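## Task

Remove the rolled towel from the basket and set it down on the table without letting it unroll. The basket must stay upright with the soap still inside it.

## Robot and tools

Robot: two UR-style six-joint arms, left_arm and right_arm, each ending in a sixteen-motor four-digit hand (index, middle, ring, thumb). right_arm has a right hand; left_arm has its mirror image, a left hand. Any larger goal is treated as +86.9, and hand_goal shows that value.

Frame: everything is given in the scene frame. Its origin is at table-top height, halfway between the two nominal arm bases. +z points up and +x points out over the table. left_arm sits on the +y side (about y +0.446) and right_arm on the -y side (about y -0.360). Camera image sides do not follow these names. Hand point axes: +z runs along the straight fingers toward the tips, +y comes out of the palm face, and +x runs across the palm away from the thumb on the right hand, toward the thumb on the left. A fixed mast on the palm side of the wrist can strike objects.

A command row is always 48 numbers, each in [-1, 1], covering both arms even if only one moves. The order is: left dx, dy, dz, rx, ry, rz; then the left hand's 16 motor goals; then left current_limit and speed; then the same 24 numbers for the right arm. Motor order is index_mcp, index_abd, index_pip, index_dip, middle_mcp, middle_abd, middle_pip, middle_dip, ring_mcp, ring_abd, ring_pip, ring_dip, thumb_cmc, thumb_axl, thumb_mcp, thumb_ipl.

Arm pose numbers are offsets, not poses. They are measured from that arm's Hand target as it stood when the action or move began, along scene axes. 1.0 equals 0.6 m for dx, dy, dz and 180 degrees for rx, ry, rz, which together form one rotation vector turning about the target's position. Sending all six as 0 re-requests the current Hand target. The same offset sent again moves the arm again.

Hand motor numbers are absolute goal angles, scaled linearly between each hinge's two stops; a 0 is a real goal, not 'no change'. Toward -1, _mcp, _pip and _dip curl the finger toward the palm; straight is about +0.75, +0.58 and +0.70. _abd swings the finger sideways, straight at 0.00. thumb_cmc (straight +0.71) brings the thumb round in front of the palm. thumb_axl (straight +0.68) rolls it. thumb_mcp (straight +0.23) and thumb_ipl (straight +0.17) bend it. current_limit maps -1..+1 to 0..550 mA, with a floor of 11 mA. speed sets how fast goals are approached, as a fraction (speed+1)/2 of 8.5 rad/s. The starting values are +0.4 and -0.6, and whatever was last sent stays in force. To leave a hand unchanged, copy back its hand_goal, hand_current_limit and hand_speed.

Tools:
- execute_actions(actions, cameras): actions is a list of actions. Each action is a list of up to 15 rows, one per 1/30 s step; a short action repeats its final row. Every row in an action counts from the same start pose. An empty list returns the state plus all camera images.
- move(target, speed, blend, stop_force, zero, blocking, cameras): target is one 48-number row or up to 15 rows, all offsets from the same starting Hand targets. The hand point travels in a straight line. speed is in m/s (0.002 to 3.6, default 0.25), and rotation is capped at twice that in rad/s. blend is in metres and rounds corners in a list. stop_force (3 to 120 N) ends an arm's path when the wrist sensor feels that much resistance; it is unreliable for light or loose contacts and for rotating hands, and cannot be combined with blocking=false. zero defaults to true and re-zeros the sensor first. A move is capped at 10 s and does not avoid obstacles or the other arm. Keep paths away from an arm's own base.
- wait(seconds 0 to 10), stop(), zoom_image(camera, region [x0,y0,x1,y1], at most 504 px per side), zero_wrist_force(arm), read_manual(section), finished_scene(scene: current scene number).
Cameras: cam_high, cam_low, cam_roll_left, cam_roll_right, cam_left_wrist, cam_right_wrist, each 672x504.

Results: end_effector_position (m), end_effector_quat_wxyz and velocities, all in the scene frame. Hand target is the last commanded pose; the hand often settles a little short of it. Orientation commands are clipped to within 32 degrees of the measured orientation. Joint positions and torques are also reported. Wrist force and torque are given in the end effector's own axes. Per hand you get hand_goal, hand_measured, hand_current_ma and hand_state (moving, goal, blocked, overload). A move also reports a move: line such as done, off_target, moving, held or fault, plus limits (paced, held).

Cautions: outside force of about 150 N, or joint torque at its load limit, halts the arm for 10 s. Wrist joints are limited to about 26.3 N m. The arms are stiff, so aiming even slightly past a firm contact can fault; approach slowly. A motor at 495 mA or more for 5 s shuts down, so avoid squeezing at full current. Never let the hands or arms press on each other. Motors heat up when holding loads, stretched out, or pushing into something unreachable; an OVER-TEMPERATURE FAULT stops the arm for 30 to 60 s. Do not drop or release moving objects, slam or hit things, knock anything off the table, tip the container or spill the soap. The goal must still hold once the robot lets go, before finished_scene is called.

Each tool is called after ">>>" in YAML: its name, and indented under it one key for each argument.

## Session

>>> execute_actions:
  actions: []

>>> zoom_image:
  camera: "cam_high"
  region: [200, 80, 500, 305]

>>> zoom_image:
  camera: "cam_roll_right"
  region: [230, 150, 530, 400]

>>> zoom_image:
  camera: "cam_roll_left"
  region: [200, 200, 500, 425]

Scene clock: 0.00 s.
left_arm: end_effector_position=(+0.4809, +0.2937, +0.2689) hand_goal=(+0.754, +0.000, +0.576, +0.696, +0.754, +0.000, +0.576, +0.696, +0.754, +0.000, +0.576, +0.696, +0.714, +0.678, +0.226, +0.168) hand_measured=(+0.754, +0.000, +0.576, +0.696, +0.754, +0.000, +0.576, +0.696, +0.754, +0.000, +0.576, +0.696, +0.714, +0.678, +0.226, +0.168) hand_current_ma=(+0, +0, +0, +0, +0, +0, +0, +0, +0, +0, +0, +0, +0, +0, +0, +0) hand_state=(goal, goal, goal, goal, goal, goal, goal, goal, goal, goal, goal, goal, goal, goal, goal, goal) hand_current_limit=0.40 hand_speed=-0.60 end_effector_quat_wxyz=(+0.711, +0.697, +0.044, -0.083) | right_arm: end_effector_position=(+0.6772, -0.0155, +0.2556) hand_goal=(+0.754, +0.000, +0.576, +0.696, +0.754, +0.000, +0.576, +0.696, +0.754, +0.000, +0.576, +0.696, +0.714, +0.678, +0.226, +0.168) hand_measured=(+0.754, +0.000, +0.576, +0.696, +0.754, +0.000, +0.576, +0.696, +0.754, +0.000, +0.576, +0.696, +0.714, +0.678, +0.226, +0.168) hand_current_ma=(+0, +0, +0, +0, +0, +0, +0, +0, +0, +0, +0, +0, +0, +0, +0, +0) hand_state=(goal, goal, goal, goal, goal, goal, goal, goal, goal, goal, goal, goal, goal, goal, goal, goal) hand_current_limit=0.40 hand_speed=-0.60 end_effector_quat_wxyz=(-0.081, +0.263, +0.918, -0.286)
Joint positions: left_arm=[3.542 -2.07 -1.771 -2.499 0.465 -3.271] | right_arm=[0.41 -0.862 0.717 -0.916 -1.911 -0.535]
Joint velocities: within noise
Joint torques (N m): no reading
Wrist force (N): no reading
Wrist torque (N m): no reading
Wrist force, peak (N): no reading
Hand target: left_arm +0.4809, +0.2937, +0.2689; +0.711, +0.697, +0.044, -0.083 | right_arm +0.6772, -0.0155, +0.2556; -0.081, +0.263, +0.918, -0.286

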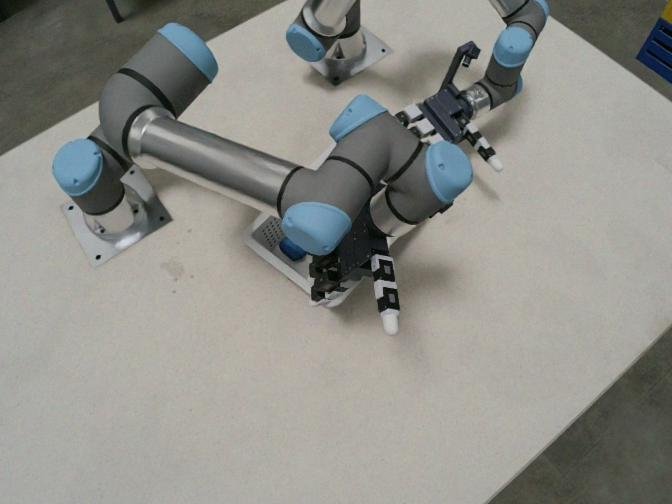

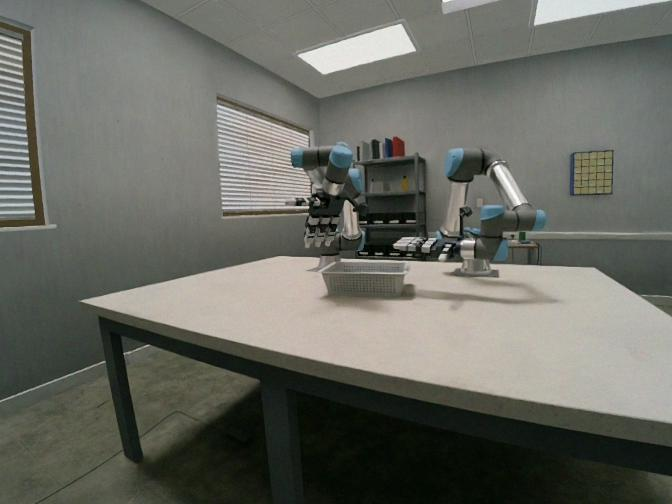

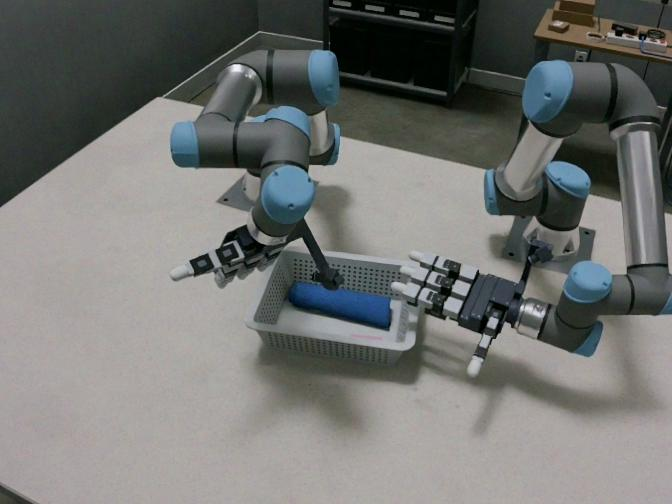

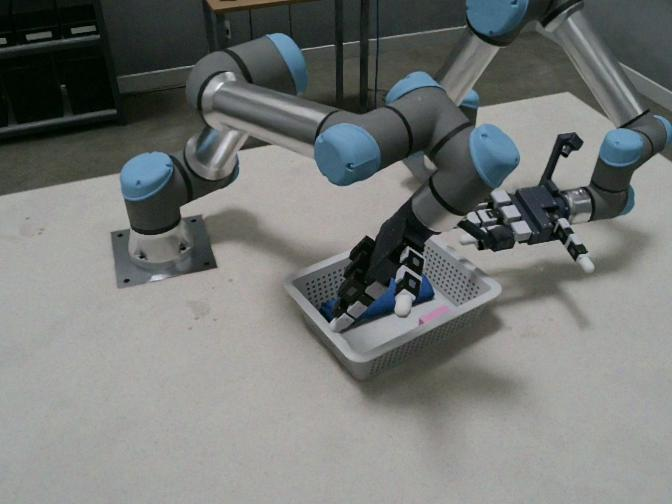

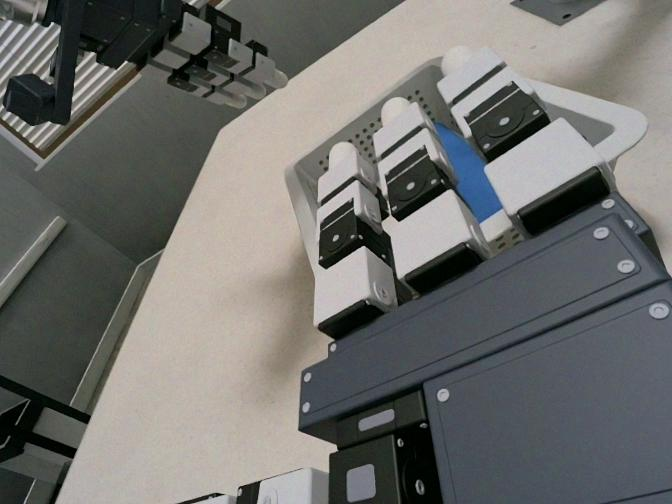

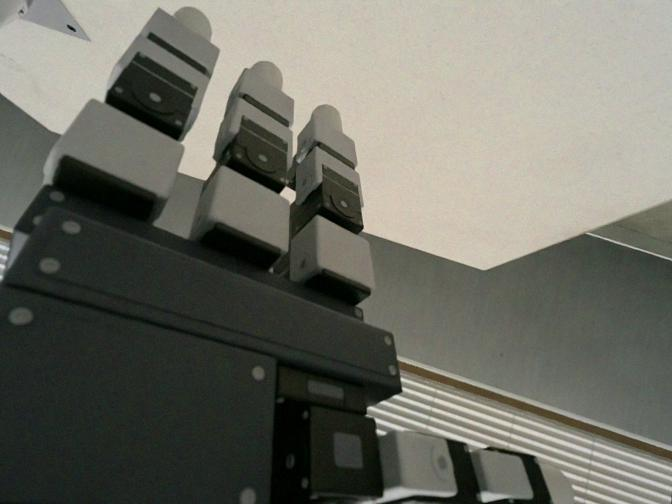

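Scaled by 1.680 from the camera's 672x504 image, which has a finer 960x720 frame.

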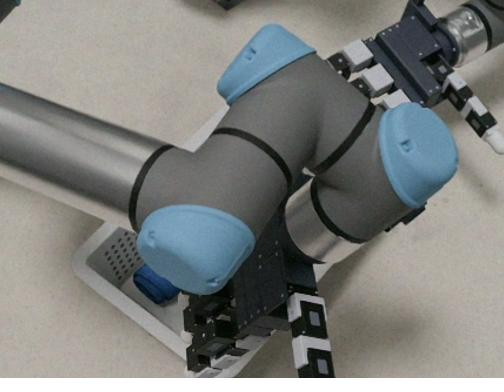

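Scaled by 1.680 from the camera's 672x504 image, which has a finer 960x720 frame.

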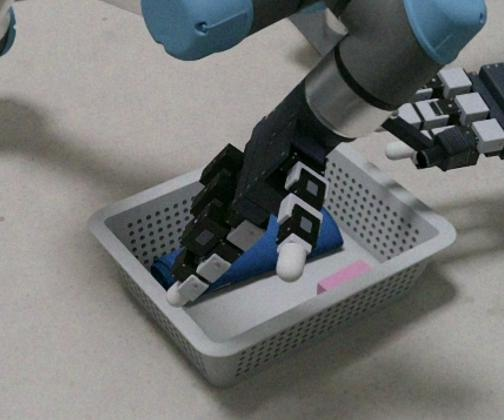

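Scaled by 1.680 from the camera's 672x504 image, which has a finer 960x720 frame.

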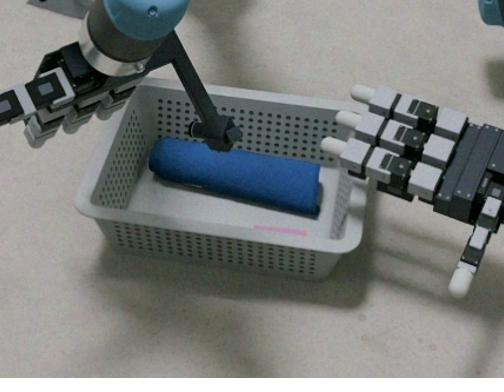

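>>> move:
  target: [-0.05,0.593,0.217,0,0,0,0.754,0,0.576,0.696,0.754,0,0.576,0.696,0.754,0,0.576,0.696,0.714,0.678,0.226,0.168,0.4,-0.6,-0.1,-0.45,0.2,0,0,0,0.754,0,0.576,0.696,0.754,0,0.576,0.696,0.754,0,0.576,0.696,0.714,0.678,0.226,0.168,0.4,-0.6]
  speed: 0.35
  cameras: ["cam_high","cam_roll_left","cam_roll_right"]

>>> zoom_image:
  camera: "cam_high"
  region: [240, 110, 440, 320]

>>> zoom_image:
  camera: "cam_roll_right"
  region: [280, 180, 510, 390]

>>> zoom_image:
  camera: "cam_roll_left"
  region: [230, 200, 450, 380]

Scene clock: 2.40 s.
left_arm: end_effector_position=(+0.4509, +0.6494, +0.3991) hand_goal=(+0.754, +0.000, +0.576, +0.696, +0.754, +0.000, +0.576, +0.696, +0.754, +0.000, +0.576, +0.696, +0.714, +0.678, +0.226, +0.168) hand_measured=(+0.762, +0.000, +0.576, +0.696, +0.762, +0.000, +0.576, +0.696, +0.762, +0.000, +0.576, +0.696, +0.720, +0.678, +0.226, +0.168) hand_current_ma=(+8, +0, +0, +0, +7, +0, +0, +0, +8, +0, +0, +0, +6, +0, +0, +0) hand_state=(goal, goal, goal, goal, goal, goal, goal, goal, goal, goal, goal, goal, goal, goal, goal, goal) hand_current_limit=0.40 hand_speed=-0.60 end_effector_quat_wxyz=(+0.711, +0.697, +0.044, -0.083) | right_arm: end_effector_position=(+0.6172, -0.2855, +0.3756) hand_goal=(+0.754, +0.000, +0.576, +0.696, +0.754, +0.000, +0.576, +0.696, +0.754, +0.000, +0.576, +0.696, +0.714, +0.678, +0.226, +0.168) hand_measured=(+0.750, +0.000, +0.576, +0.696, +0.750, +0.000, +0.576, +0.696, +0.750, +0.000, +0.576, +0.696, +0.710, +0.678, +0.224, +0.168) hand_current_ma=(-7, +0, +1, +0, -7, +0, +1, +0, -8, +0, +1, +0, -5, -1, -2, +0) hand_state=(goal, goal, goal, goal, goal, goal, goal, goal, goal, goal, goal, goal, goal, goal, goal, goal) hand_current_limit=0.40 hand_speed=-0.60 end_effector_quat_wxyz=(-0.081, +0.263, +0.918, -0.286)
Joint positions: left_arm=[4.072 -2.21 -1.164 -2.94 0.995 -3.305] | right_arm=[0.03 -1.314 1.125 -1.028 -2.072 -0.913]
Joint torques (N m): left_arm=[7.06 37.62 31.22 -4.16 1.97 1.88] | right_arm=[-10.7 -46.4 -16.1 -3.64 -2.25 -1.86]
Wrist force (N): left_arm=[-0.2 0.2 -0.1] | right_arm=[-0.2 -0.1 -0.3]
Wrist torque (N m): left_arm=[0.04 0.01 -0.15] | right_arm=[0.05 0.03 0.08]
Wrist force, peak (N): left_arm=[-0.5 0.5 -1.4] | right_arm=[-0.3 -1.3 -0.1]
Hand target: left_arm +0.4509, +0.6495, +0.3991; +0.711, +0.697, +0.044, -0.083 | right_arm +0.6172, -0.2855, +0.3756; -0.081, +0.263, +0.918, -0.286
Off the commanded pose: left_arm 0.000 m, 0 deg | right_arm 0.000 m, 0 deg.
move: done
Images, in order (width x height): cam_high 672x504, cam_roll_left 672x504, cam_roll_right 672x504.

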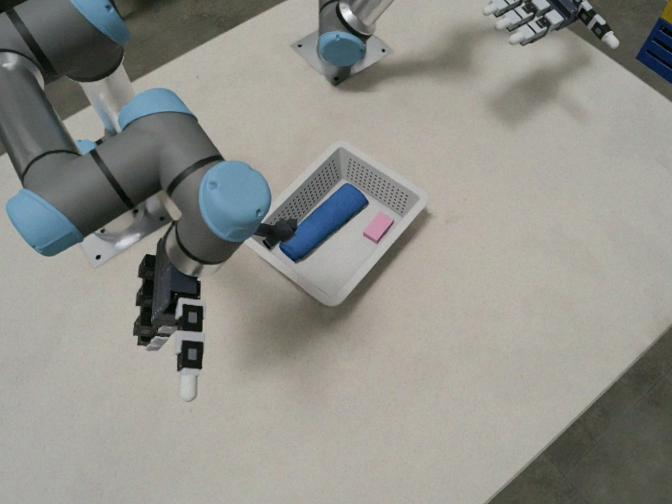

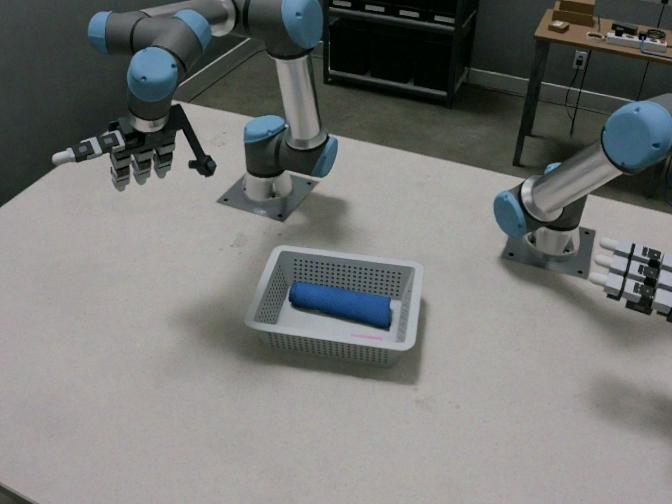

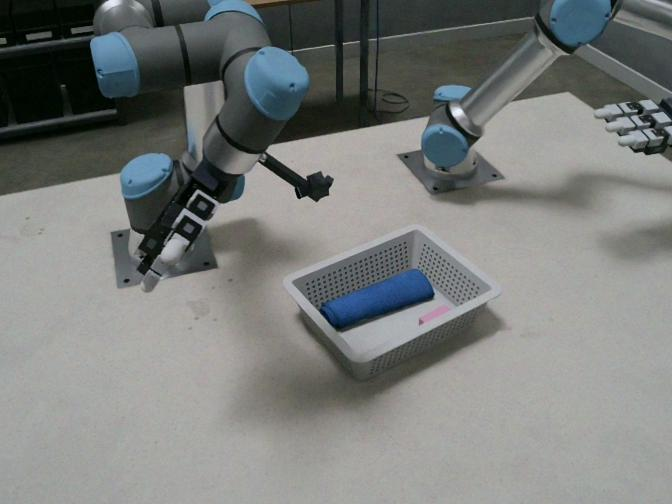

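Scaled by 2.400 from the camera's 672x504 image, which has a finer 960x720 frame.

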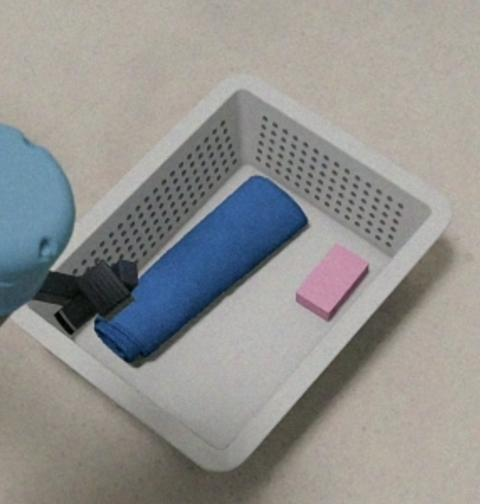

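Scaled by 2.191 from the camera's 672x504 image, which has a finer 960x720 frame.

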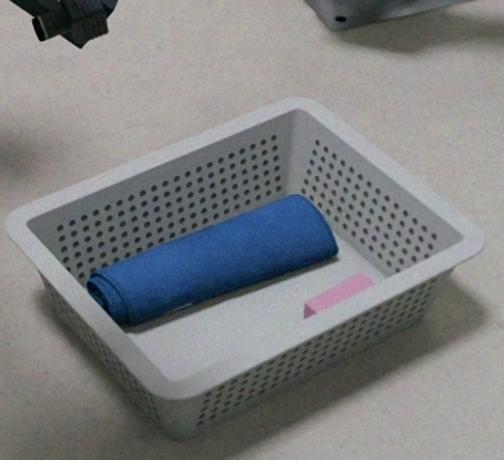

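Scaled by 2.291 from the camera's 672x504 image, which has a finer 960x720 frame.

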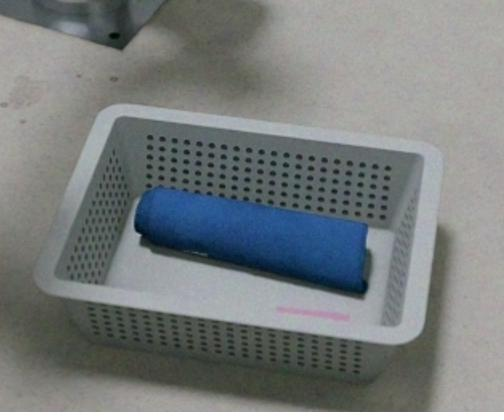

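>>> move:
  target: [0,0,0,0,0,0,0.754,0,0.576,0.696,0.754,0,0.576,0.696,0.754,0,0.576,0.696,0.714,0.678,0.226,0.168,0.4,-0.6,0.005,0.426,0.074,-0.07,-0.246,-0.79,0.754,0,0.576,0.696,0.754,0,0.576,0.696,0.754,0,0.576,0.696,0.714,0.678,0.226,0.168,0.4,-0.6]
  speed: 0.5
  cameras: ["cam_high","cam_right_wrist"]

>>> zoom_image:
  camera: "cam_right_wrist"
  region: [300, 0, 672, 300]

Scene clock: 6.77 s.
left_arm: end_effector_position=(+0.4509, +0.6495, +0.3991) hand_goal=(+0.754, +0.000, +0.576, +0.696, +0.754, +0.000, +0.576, +0.696, +0.754, +0.000, +0.576, +0.696, +0.714, +0.678, +0.226, +0.168) hand_measured=(+0.762, +0.000, +0.576, +0.696, +0.762, +0.000, +0.576, +0.696, +0.762, +0.000, +0.576, +0.696, +0.720, +0.678, +0.226, +0.168) hand_current_ma=(+8, +0, +0, +0, +7, +0, +0, +0, +8, +0, +0, +0, +6, +0, +0, +0) hand_state=(goal, goal, goal, goal, goal, goal, goal, goal, goal, goal, goal, goal, goal, goal, goal, goal) hand_current_limit=0.40 hand_speed=-0.60 end_effector_quat_wxyz=(+0.711, +0.697, +0.044, -0.083) | right_arm: end_effector_position=(+0.6202, -0.0300, +0.4200) hand_goal=(+0.754, +0.000, +0.576, +0.696, +0.754, +0.000, +0.576, +0.696, +0.754, +0.000, +0.576, +0.696, +0.714, +0.678, +0.226, +0.168) hand_measured=(+0.750, +0.000, +0.576, +0.696, +0.750, +0.000, +0.576, +0.696, +0.750, +0.000, +0.576, +0.696, +0.712, +0.678, +0.224, +0.168) hand_current_ma=(-6, +0, +1, +0, -7, +0, +1, +0, -8, +0, +1, +0, -3, -1, -3, +0) hand_state=(goal, goal, goal, goal, goal, goal, goal, goal, goal, goal, goal, goal, goal, goal, goal, goal) hand_current_limit=0.40 hand_speed=-0.60 end_effector_quat_wxyz=(-0.001, +1.000, +0.001, +0.000)
Joint positions: left_arm=[4.072 -2.21 -1.164 -2.94 0.995 -3.305] | right_arm=[0.444 -0.936 0.558 -1.192 -1.569 1.991]
Joint torques (N m): left_arm=[3.13 38.2 30.91 -4.02 2.12 1.77] | right_arm=[11.92 -41.42 -29.2 -0.24 -1.59 2.39]
Wrist force (N): left_arm=[-0.3 0.1 0.1] | right_arm=[0.5 0.4 -0.1]
Wrist torque (N m): left_arm=[0.00 0.04 -0.15] | right_arm=[0.20 -0.08 -0.03]
Wrist force, peak (N): left_arm=[-0.3 0.2 0.4] | right_arm=[0.8 -0.6 -0.7]
Hand target: left_arm +0.4509, +0.6495, +0.3991; +0.711, +0.697, +0.044, -0.083 | right_arm +0.6202, -0.0299, +0.4200; -0.001, +1.000, +0.000, +0.000
Off the commanded pose: left_arm 0.000 m, 0 deg | right_arm 0.000 m, 0 deg.
move: done
Images, in order (width x height): cam_high 672x504, cam_right_wrist 672x504.

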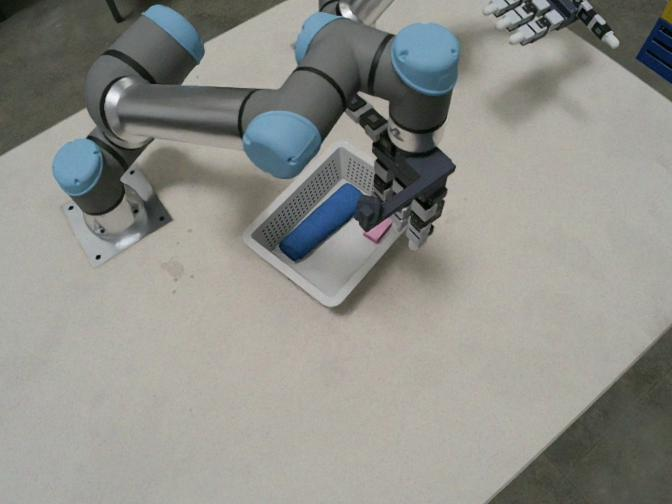

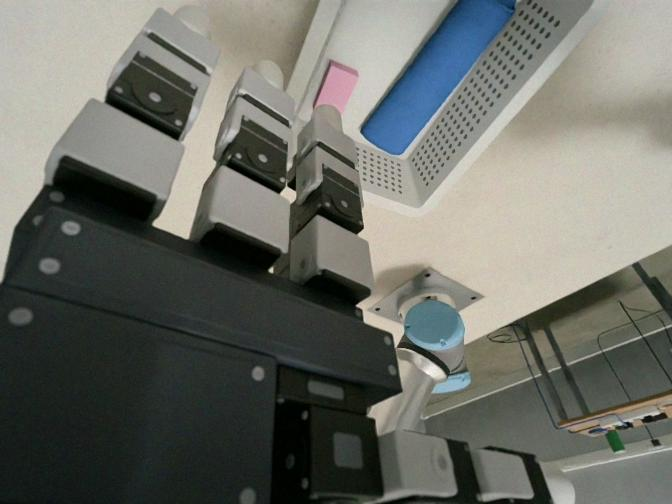

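Scaled by 1.355 from the camera's 672x504 image, which has a finer 960x720 frame.

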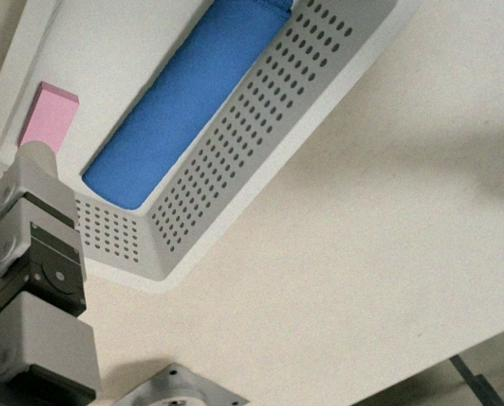

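>>> zoom_image:
  camera: "cam_right_wrist"
  region: [330, 0, 560, 200]

Scaled by 2.191 from the camera's 672x504 image, which has a finer 960x720 frame.

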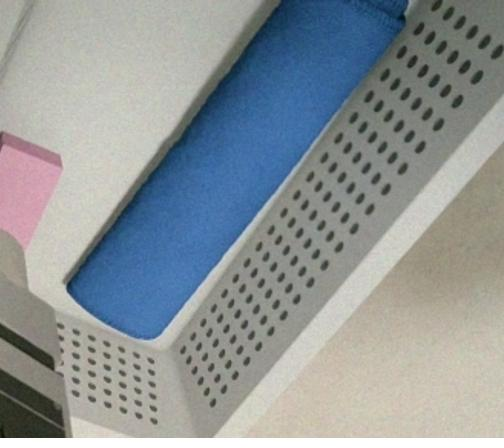

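>>> move:
  target: [0,0,0,0,0,0,0.754,0,0.576,0.696,0.754,0,0.576,0.696,0.754,0,0.576,0.696,0.714,0.678,0.226,0.168,0.4,-0.6,-0.341,0.0068,-0.25,0,0,0.0667,0.754,0.03,0.576,0.696,-0.479,0,-0.6,-0.174,0.754,-0.13,0.576,0.696,0.714,0.678,0.226,0.168,0.4,-0.6]
  speed: 0.25
  cameras: ["cam_high","cam_roll_left","cam_roll_right","cam_right_wrist"]

>>> zoom_image:
  camera: "cam_high"
  region: [240, 110, 440, 320]

>>> zoom_image:
  camera: "cam_roll_right"
  region: [280, 180, 510, 390]

>>> zoom_image:
  camera: "cam_roll_left"
  region: [230, 200, 450, 380]

Scene clock: 10.13 s.
left_arm: end_effector_position=(+0.4509, +0.6495, +0.3991) hand_goal=(+0.754, +0.000, +0.576, +0.696, +0.754, +0.000, +0.576, +0.696, +0.754, +0.000, +0.576, +0.696, +0.714, +0.678, +0.226, +0.168) hand_measured=(+0.762, +0.000, +0.576, +0.696, +0.762, +0.000, +0.576, +0.696, +0.762, +0.000, +0.576, +0.696, +0.720, +0.678, +0.226, +0.168) hand_current_ma=(+8, +0, +0, +0, +7, +0, +0, +0, +8, +0, +0, +0, +6, +0, +0, +0) hand_state=(goal, goal, goal, goal, goal, goal, goal, goal, goal, goal, goal, goal, goal, goal, goal, goal) hand_current_limit=0.40 hand_speed=-0.60 end_effector_quat_wxyz=(+0.711, +0.697, +0.044, -0.083) | right_arm: end_effector_position=(+0.4157, -0.0259, +0.2701) hand_goal=(+0.754, +0.030, +0.576, +0.696, -0.478, +0.000, -0.600, -0.174, +0.754, -0.130, +0.576, +0.696, +0.714, +0.678, +0.226, +0.168) hand_measured=(+0.750, +0.028, +0.576, +0.696, -0.462, +0.000, -0.596, -0.172, +0.750, -0.126, +0.576, +0.696, +0.712, +0.678, +0.224, +0.168) hand_current_ma=(-6, -3, +1, +0, +38, +0, +5, +3, -7, +4, +1, +0, -3, -1, -4, +0) hand_state=(goal, goal, goal, goal, goal, goal, goal, goal, goal, goal, goal, goal, goal, goal, goal, goal) hand_current_limit=0.40 hand_speed=-0.60 end_effector_quat_wxyz=(+0.000, +0.994, +0.105, -0.001)
Joint positions: left_arm=[4.072 -2.21 -1.164 -2.94 0.995 -3.305] | right_arm=[0.626 -1.414 1.626 -1.782 -1.569 1.965]
Joint torques (N m): left_arm=[1.09 38.39 31.33 -4.03 1.98 1.85] | right_arm=[13.26 -43.58 -15.51 -4 -1.75 2.22]
Wrist force (N): left_arm=[-0.2 0.1 0.0] | right_arm=[0.5 0.0 -0.3]
Wrist torque (N m): left_arm=[0.01 0.02 -0.14] | right_arm=[0.20 -0.07 -0.05]
Wrist force, peak (N): left_arm=[-0.4 0.2 0.0] | right_arm=[1.3 0.3 -0.9]
Hand target: left_arm +0.4509, +0.6495, +0.3991; +0.711, +0.697, +0.044, -0.083 | right_arm +0.4156, -0.0259, +0.2700; +0.000, +0.994, +0.105, +0.000
Off the commanded pose: left_arm 0.000 m, 0 deg | right_arm 0.000 m, 0 deg.
move: done
Images, in order (width x height): cam_high 672x504, cam_roll_left 672x504, cam_roll_right 672x504, cam_right_wrist 672x504.

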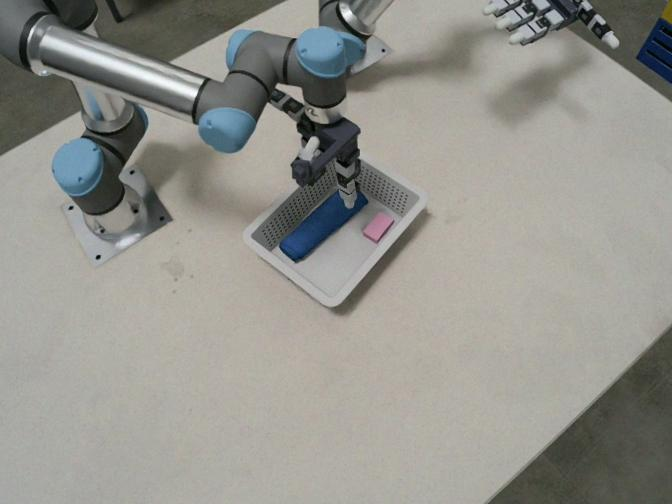

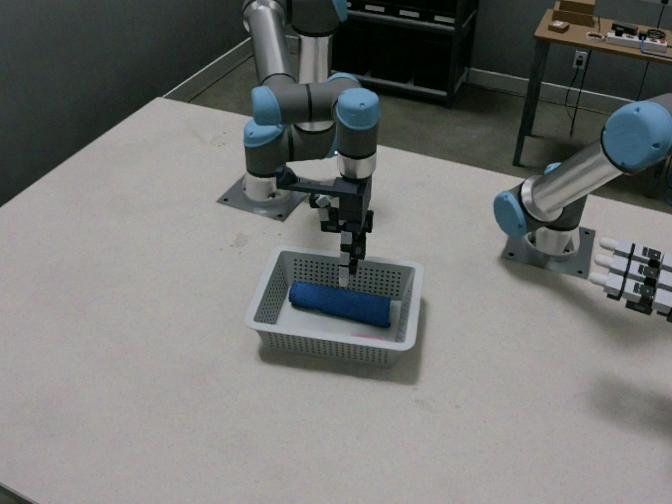

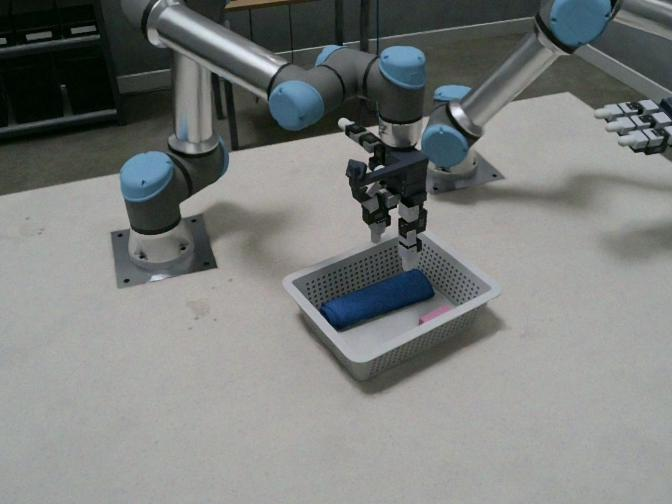

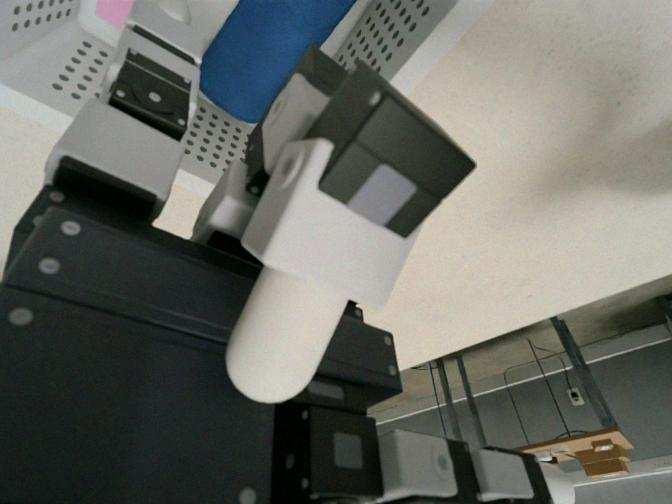

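Scaled by 2.400 from the camera's 672x504 image, which has a finer 960x720 frame.

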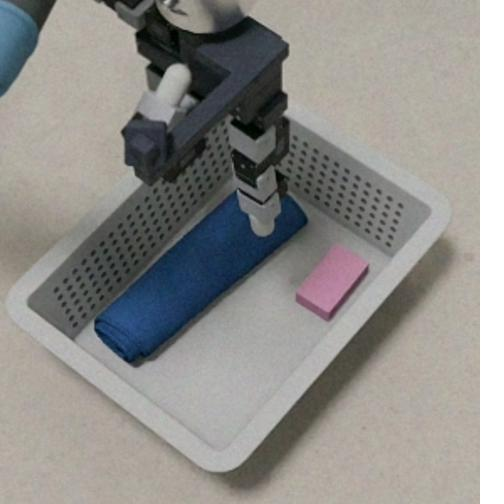

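Scaled by 2.191 from the camera's 672x504 image, which has a finer 960x720 frame.

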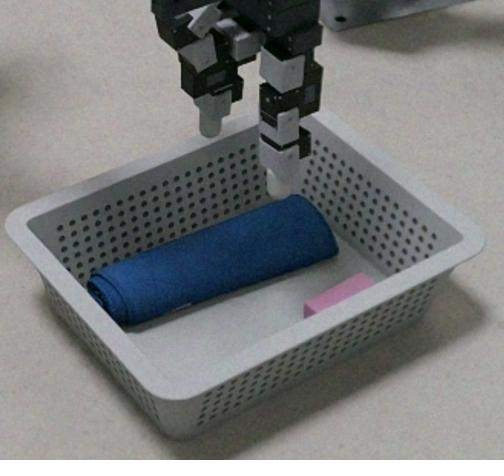

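Scaled by 2.291 from the camera's 672x504 image, which has a finer 960x720 frame.

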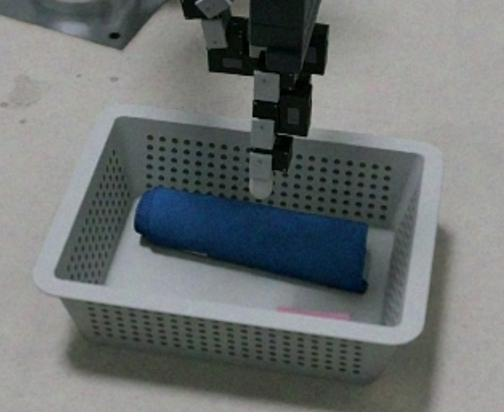

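>>> zoom_image:
  camera: "cam_right_wrist"
  region: [150, 0, 400, 160]

Scaled by 2.016 from the camera's 672x504 image, which has a finer 960x720 frame.

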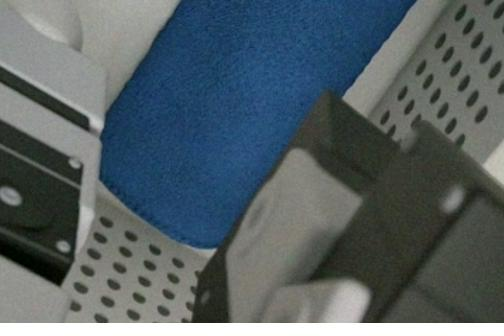

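>>> move:
  target: [0,0,0,0,0,0,0.754,0,0.576,0.696,0.754,0,0.576,0.696,0.754,0,0.576,0.696,0.714,0.678,0.226,0.168,0.4,-0.6,-0.0049,-0.001,-0.113,0,0,0,0.754,0.03,0.576,0.696,-0.479,0,-0.6,-0.174,0.754,-0.13,0.576,0.696,0.714,0.678,0.226,0.168,0.4,-0.6]
  speed: 0.15

>>> move:
  target: [0,0,0,0,0,0,0.754,0,0.576,0.696,0.754,0,0.576,0.696,0.754,0,0.576,0.696,0.714,0.678,0.226,0.168,0.4,-0.6,0,0,-0.1133,0,0,0,0.754,0.03,0.576,0.696,-0.479,0,-0.6,-0.174,0.754,-0.13,0.576,0.696,0.714,0.678,0.226,0.168,0.4,-0.6]
  speed: 0.05
  stop_force: 5
  cameras: ["cam_high","cam_roll_left","cam_roll_right","cam_right_wrist"]

>>> zoom_image:
  camera: "cam_high"
  region: [240, 110, 440, 320]

>>> zoom_image:
  camera: "cam_roll_right"
  region: [280, 180, 510, 390]

Scene clock: 11.87 s.
left_arm: end_effector_position=(+0.4509, +0.6495, +0.3991) hand_goal=(+0.754, +0.000, +0.576, +0.696, +0.754, +0.000, +0.576, +0.696, +0.754, +0.000, +0.576, +0.696, +0.714, +0.678, +0.226, +0.168) hand_measured=(+0.762, +0.000, +0.576, +0.696, +0.762, +0.000, +0.576, +0.696, +0.762, +0.000, +0.576, +0.696, +0.720, +0.678, +0.226, +0.168) hand_current_ma=(+8, +0, +0, +0, +7, +0, +0, +0, +8, +0, +0, +0, +6, +0, +0, +0) hand_state=(goal, goal, goal, goal, goal, goal, goal, goal, goal, goal, goal, goal, goal, goal, goal, goal) hand_current_limit=0.40 hand_speed=-0.60 end_effector_quat_wxyz=(+0.711, +0.697, +0.044, -0.083) | right_arm: end_effector_position=(+0.4126, -0.0265, +0.2024) hand_goal=(+0.754, +0.030, +0.576, +0.696, -0.478, +0.000, -0.600, -0.174, +0.754, -0.130, +0.576, +0.696, +0.714, +0.678, +0.226, +0.168) hand_measured=(+0.750, +0.028, +0.576, +0.696, -0.462, +0.000, -0.596, -0.172, +0.750, -0.126, +0.576, +0.696, +0.712, +0.678, +0.224, +0.168) hand_current_ma=(-6, -3, +1, +0, +37, +0, +5, +3, -7, +4, +1, +0, -3, -1, -4, +0) hand_state=(goal, goal, goal, goal, goal, goal, goal, goal, goal, goal, goal, goal, goal, goal, goal, goal) hand_current_limit=0.40 hand_speed=-0.60 end_effector_quat_wxyz=(+0.000, +0.994, +0.105, +0.000)
Joint positions: left_arm=[4.072 -2.21 -1.164 -2.94 0.995 -3.305] | right_arm=[0.629 -1.373 1.758 -1.955 -1.569 1.967]
Joint torques (N m): left_arm=[-0.11 37.81 32.23 -3.85 2.04 1.71] | right_arm=[12.45 -21.56 -13.86 -4.3 -1.52 2.16]
Wrist force (N): left_arm=[-0.4 0.0 0.2] | right_arm=[0.6 -0.2 -0.3]
Wrist torque (N m): left_arm=[-0.02 0.04 -0.16] | right_arm=[0.19 -0.10 -0.05]
Wrist force, peak (N): left_arm=[-0.3 0.4 -0.1] | right_arm=[0.6 0.2 -1.0]
Hand target: left_arm +0.4509, +0.6495, +0.3991; +0.711, +0.697, +0.044, -0.083 | right_arm +0.4126, -0.0265, +0.2022; +0.000, +0.994, +0.105, +0.000
Off the commanded pose: left_arm 0.000 m, 0 deg | right_arm 0.000 m, 0 deg.
move: done

Scene clock: 14.43 s.
left_arm: end_effector_position=(+0.4509, +0.6495, +0.3991) hand_goal=(+0.754, +0.000, +0.576, +0.696, +0.754, +0.000, +0.576, +0.696, +0.754, +0.000, +0.576, +0.696, +0.714, +0.678, +0.226, +0.168) hand_measured=(+0.762, +0.000, +0.576, +0.696, +0.762, +0.000, +0.576, +0.696, +0.762, +0.000, +0.576, +0.696, +0.720, +0.678, +0.226, +0.168) hand_current_ma=(+8, +0, +0, +0, +7, +0, +0, +0, +8, +0, +0, +0, +6, +0, +0, +0) hand_state=(goal, goal, goal, goal, goal, goal, goal, goal, goal, goal, goal, goal, goal, goal, goal, goal) hand_current_limit=0.40 hand_speed=-0.60 end_effector_quat_wxyz=(+0.711, +0.697, +0.044, -0.083) | right_arm: end_effector_position=(+0.4126, -0.0265, +0.1342) hand_goal=(+0.754, +0.030, +0.576, +0.696, -0.478, +0.000, -0.600, -0.174, +0.754, -0.130, +0.576, +0.696, +0.714, +0.678, +0.226, +0.168) hand_measured=(+0.752, +0.032, +0.576, +0.696, -0.462, +0.000, -0.596, -0.172, +0.750, -0.126, +0.576, +0.696, +0.712, +0.678, +0.224, +0.168) hand_current_ma=(-2, +3, +1, +0, +37, +0, +5, +3, -7, +4, +1, +0, -3, -1, -4, +0) hand_state=(goal, goal, goal, goal, goal, goal, goal, goal, goal, goal, goal, goal, goal, goal, goal, goal) hand_current_limit=0.40 hand_speed=-0.60 end_effector_quat_wxyz=(+0.000, +0.994, +0.105, +0.000)
Joint positions: left_arm=[4.072 -2.21 -1.164 -2.94 0.995 -3.305] | right_arm=[0.629 -1.298 1.857 -2.129 -1.57 1.967]
Joint torques (N m): left_arm=[-2.71 37.43 31.19 -4.01 2.02 1.47] | right_arm=[7.31 -26.43 -14.55 -4.29 -1.82 1.9]
Wrist force (N): left_arm=[-0.2 0.2 0.1] | right_arm=[0.8 0.0 -0.2]
Wrist torque (N m): left_arm=[0.01 0.03 -0.15] | right_arm=[0.20 -0.13 -0.04]
Wrist force, peak (N): left_arm=[-0.3 0.4 0.1] | right_arm=[-0.2 0.1 -1.8]
Hand target: left_arm +0.4509, +0.6495, +0.3991; +0.711, +0.697, +0.044, -0.083 | right_arm +0.4126, -0.0265, +0.1342; +0.000, +0.994, +0.105, +0.000
Off the commanded pose: left_arm 0.000 m, 0 deg | right_arm 0.000 m, 0 deg.
move: done
Images, in order (width x height): cam_high 672x504, cam_roll_left 672x504, cam_roll_right 672x504, cam_right_wrist 672x504.

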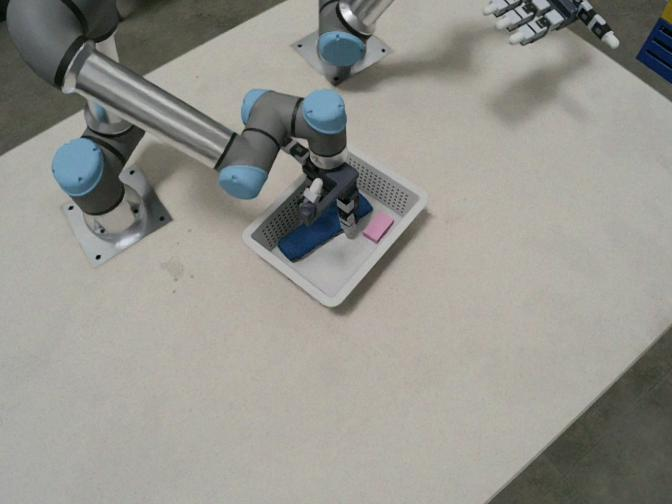

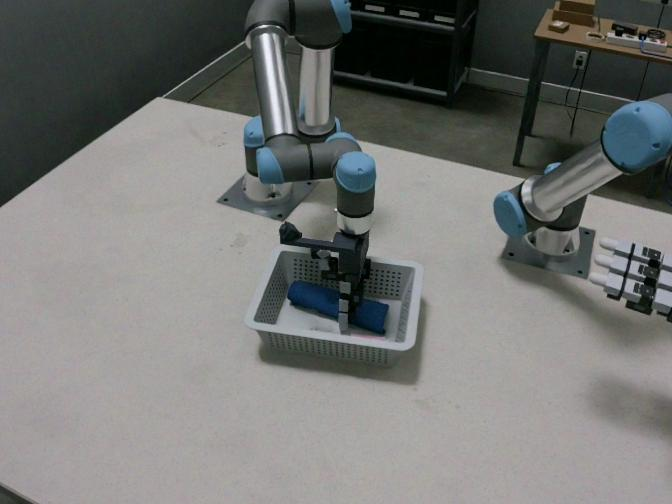

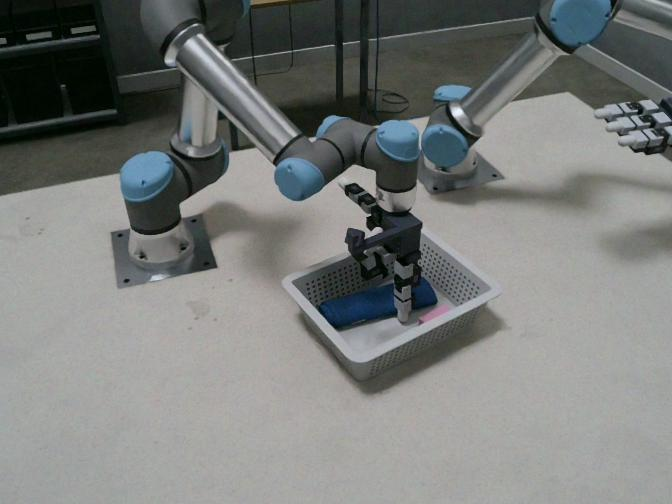

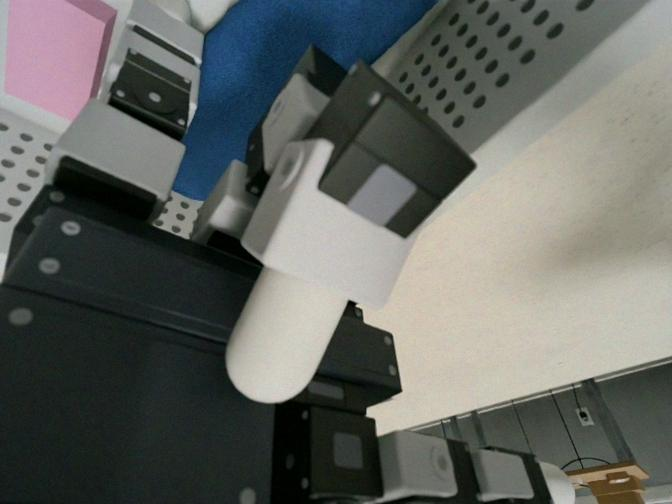

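Scaled by 2.400 from the camera's 672x504 image, which has a finer 960x720 frame.

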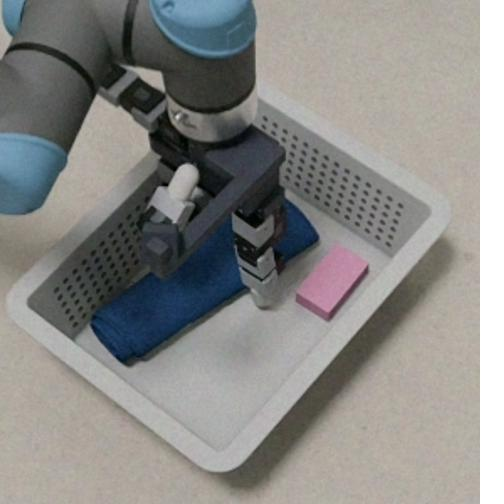

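Scaled by 2.191 from the camera's 672x504 image, which has a finer 960x720 frame.

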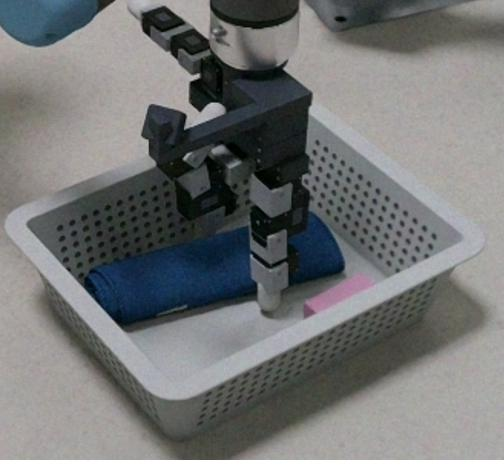

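>>> move:
  target: [0,0,0,0,0,0,0.754,0,0.576,0.696,0.754,0,0.576,0.696,0.754,0,0.576,0.696,0.714,0.678,0.226,0.168,0.4,-0.6,0,0,0.25,0,0,0,0.754,0.03,0.576,0.696,-0.479,0,-0.6,-0.174,0.754,-0.13,0.576,0.696,0.714,0.678,0.226,0.168,0.4,-0.6]
  speed: 0.2

>>> move:
  target: [0,0,0,0,0,0,0.754,0,0.576,0.696,0.754,0,0.576,0.696,0.754,0,0.576,0.696,0.714,0.678,0.226,0.168,0.4,-0.6,0.467,0.129,0.26,0,0,0,0.754,0.03,0.576,0.696,0.754,0,0.576,0.696,0.754,-0.13,0.576,0.696,0.714,0.678,0.226,0.168,0.4,-0.3]
  speed: 0.4
  cameras: ["cam_high","cam_roll_left","cam_roll_right","cam_right_wrist"]

>>> zoom_image:
  camera: "cam_right_wrist"
  region: [350, 0, 600, 200]

Scene clock: 16.63 s.
left_arm: end_effector_position=(+0.4509, +0.6495, +0.3991) hand_goal=(+0.754, +0.000, +0.576, +0.696, +0.754, +0.000, +0.576, +0.696, +0.754, +0.000, +0.576, +0.696, +0.714, +0.678, +0.226, +0.168) hand_measured=(+0.762, +0.000, +0.576, +0.696, +0.762, +0.000, +0.576, +0.696, +0.762, +0.000, +0.576, +0.696, +0.720, +0.678, +0.226, +0.168) hand_current_ma=(+8, +0, +0, +0, +7, +0, +0, +0, +8, +0, +0, +0, +6, +0, +0, +0) hand_state=(goal, goal, goal, goal, goal, goal, goal, goal, goal, goal, goal, goal, goal, goal, goal, goal) hand_current_limit=0.40 hand_speed=-0.60 end_effector_quat_wxyz=(+0.711, +0.697, +0.044, -0.083) | right_arm: end_effector_position=(+0.4126, -0.0265, +0.2841) hand_goal=(+0.754, +0.030, +0.576, +0.696, -0.478, +0.000, -0.600, -0.174, +0.754, -0.130, +0.576, +0.696, +0.714, +0.678, +0.226, +0.168) hand_measured=(+0.752, +0.032, +0.576, +0.696, -0.462, +0.000, -0.596, -0.172, +0.750, -0.126, +0.576, +0.696, +0.712, +0.678, +0.224, +0.168) hand_current_ma=(-2, +3, +1, +0, +36, +0, +5, +3, -7, +4, +1, +0, -3, -1, -4, +0) hand_state=(goal, goal, goal, goal, goal, goal, goal, goal, goal, goal, goal, goal, goal, goal, goal, goal) hand_current_limit=0.40 hand_speed=-0.60 end_effector_quat_wxyz=(+0.000, +0.994, +0.105, +0.000)
Joint positions: left_arm=[4.072 -2.21 -1.164 -2.94 0.995 -3.305] | right_arm=[0.629 -1.427 1.604 -1.748 -1.57 1.967]
Joint torques (N m): left_arm=[-3.37 37.12 29.71 -3.79 2.1 1.9] | right_arm=[-9.08 -42.64 -31.51 -0.28 1.2 -1.09]
Wrist force (N): left_arm=[-0.3 0.1 0.1] | right_arm=[0.4 0.2 -0.4]
Wrist torque (N m): left_arm=[0.00 0.04 -0.16] | right_arm=[0.24 -0.07 -0.05]
Wrist force, peak (N): left_arm=[-0.4 -0.2 -0.2] | right_arm=[0.4 0.2 -1.4]
Hand target: left_arm +0.4509, +0.6495, +0.3991; +0.711, +0.697, +0.044, -0.083 | right_arm +0.4126, -0.0265, +0.2842; +0.000, +0.994, +0.105, +0.000
Off the commanded pose: left_arm 0.000 m, 0 deg | right_arm 0.000 m, 0 deg.
move: done

Scene clock: 18.67 s.
left_arm: end_effector_position=(+0.4509, +0.6495, +0.3991) hand_goal=(+0.754, +0.000, +0.576, +0.696, +0.754, +0.000, +0.576, +0.696, +0.754, +0.000, +0.576, +0.696, +0.714, +0.678, +0.226, +0.168) hand_measured=(+0.762, +0.000, +0.576, +0.696, +0.762, +0.000, +0.576, +0.696, +0.762, +0.000, +0.576, +0.696, +0.720, +0.678, +0.226, +0.168) hand_current_ma=(+8, +0, +0, +0, +7, +0, +0, +0, +8, +0, +0, +0, +6, +0, +0, +0) hand_state=(goal, goal, goal, goal, goal, goal, goal, goal, goal, goal, goal, goal, goal, goal, goal, goal) hand_current_limit=0.40 hand_speed=-0.60 end_effector_quat_wxyz=(+0.711, +0.697, +0.044, -0.083) | right_arm: end_effector_position=(+0.6918, +0.0501, +0.4392) hand_goal=(+0.754, +0.030, +0.576, +0.696, +0.754, +0.000, +0.576, +0.696, +0.754, -0.130, +0.576, +0.696, +0.714, +0.678, +0.226, +0.168) hand_measured=(+0.752, +0.032, +0.576, +0.696, +0.750, +0.000, +0.574, +0.694, +0.750, -0.126, +0.576, +0.696, +0.712, +0.678, +0.224, +0.168) hand_current_ma=(-2, +3, +1, +0, -5, +0, -3, -3, -7, +4, +1, +0, -3, -1, -4, +0) hand_state=(goal, goal, goal, goal, goal, goal, goal, goal, goal, goal, goal, goal, goal, goal, goal, goal) hand_current_limit=0.40 hand_speed=-0.30 end_effector_quat_wxyz=(-0.037, +0.984, +0.136, +0.106)
Joint positions: left_arm=[4.072 -2.21 -1.164 -2.94 0.995 -3.305] | right_arm=[0.516 -0.656 0.035 -1.175 -1.576 1.791]
Joint torques (N m): left_arm=[-4.07 38.41 30.9 -3.91 2.05 1.73] | right_arm=[13.96 -50.48 -28.67 -4.95 -1.59 -1.98]
Wrist force (N): left_arm=[-0.1 0.0 -0.1] | right_arm=[0.3 0.7 0.1]
Wrist torque (N m): left_arm=[0.01 0.00 -0.13] | right_arm=[0.23 -0.10 0.10]
Wrist force, peak (N): left_arm=[-0.2 0.3 0.2] | right_arm=[1.4 0.5 -0.3]
Hand target: left_arm +0.4509, +0.6495, +0.3991; +0.711, +0.697, +0.044, -0.083 | right_arm +0.6928, +0.0509, +0.4402; +0.000, +0.994, +0.105, +0.000
Off the commanded pose: left_arm 0.000 m, 0 deg | right_arm 0.002 m, 13 deg.
elbow stopped short (right arm): the move would have taken joint 3 (elbow) straighter than the controller allows.
move: off_target (right_arm)
Images, in order (width x height): cam_high 672x504, cam_roll_left 672x504, cam_roll_right 672x504, cam_right_wrist 672x504.

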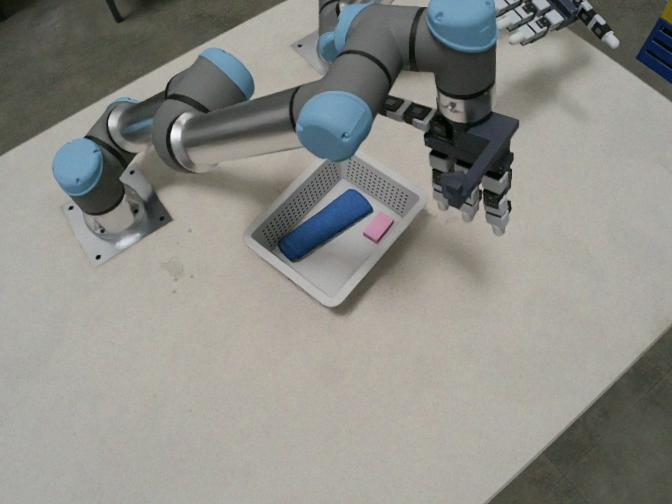

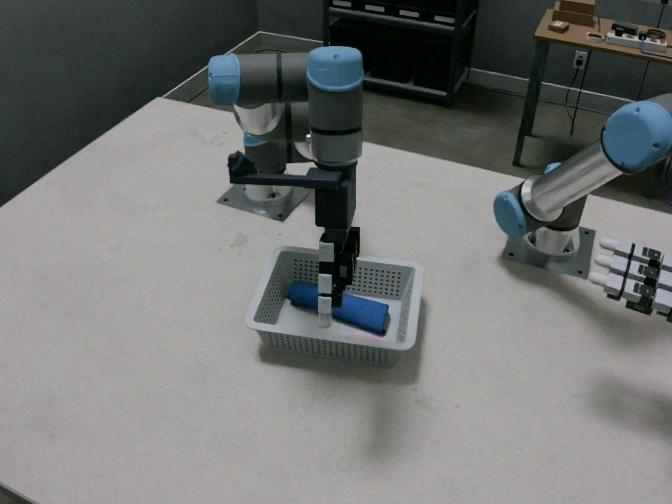

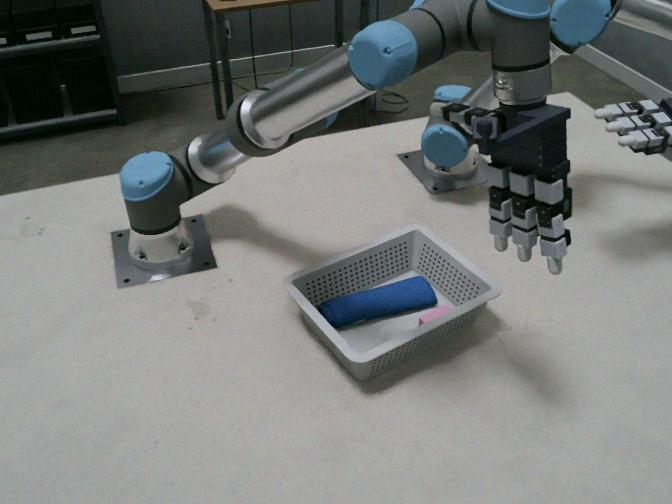

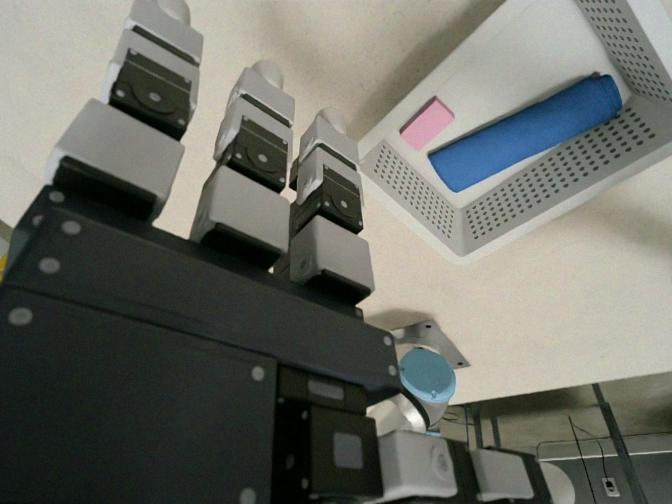

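Scaled by 2.016 from the camera's 672x504 image, which has a finer 960x720 frame.

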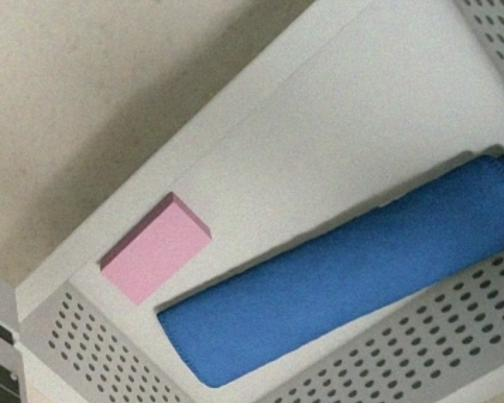

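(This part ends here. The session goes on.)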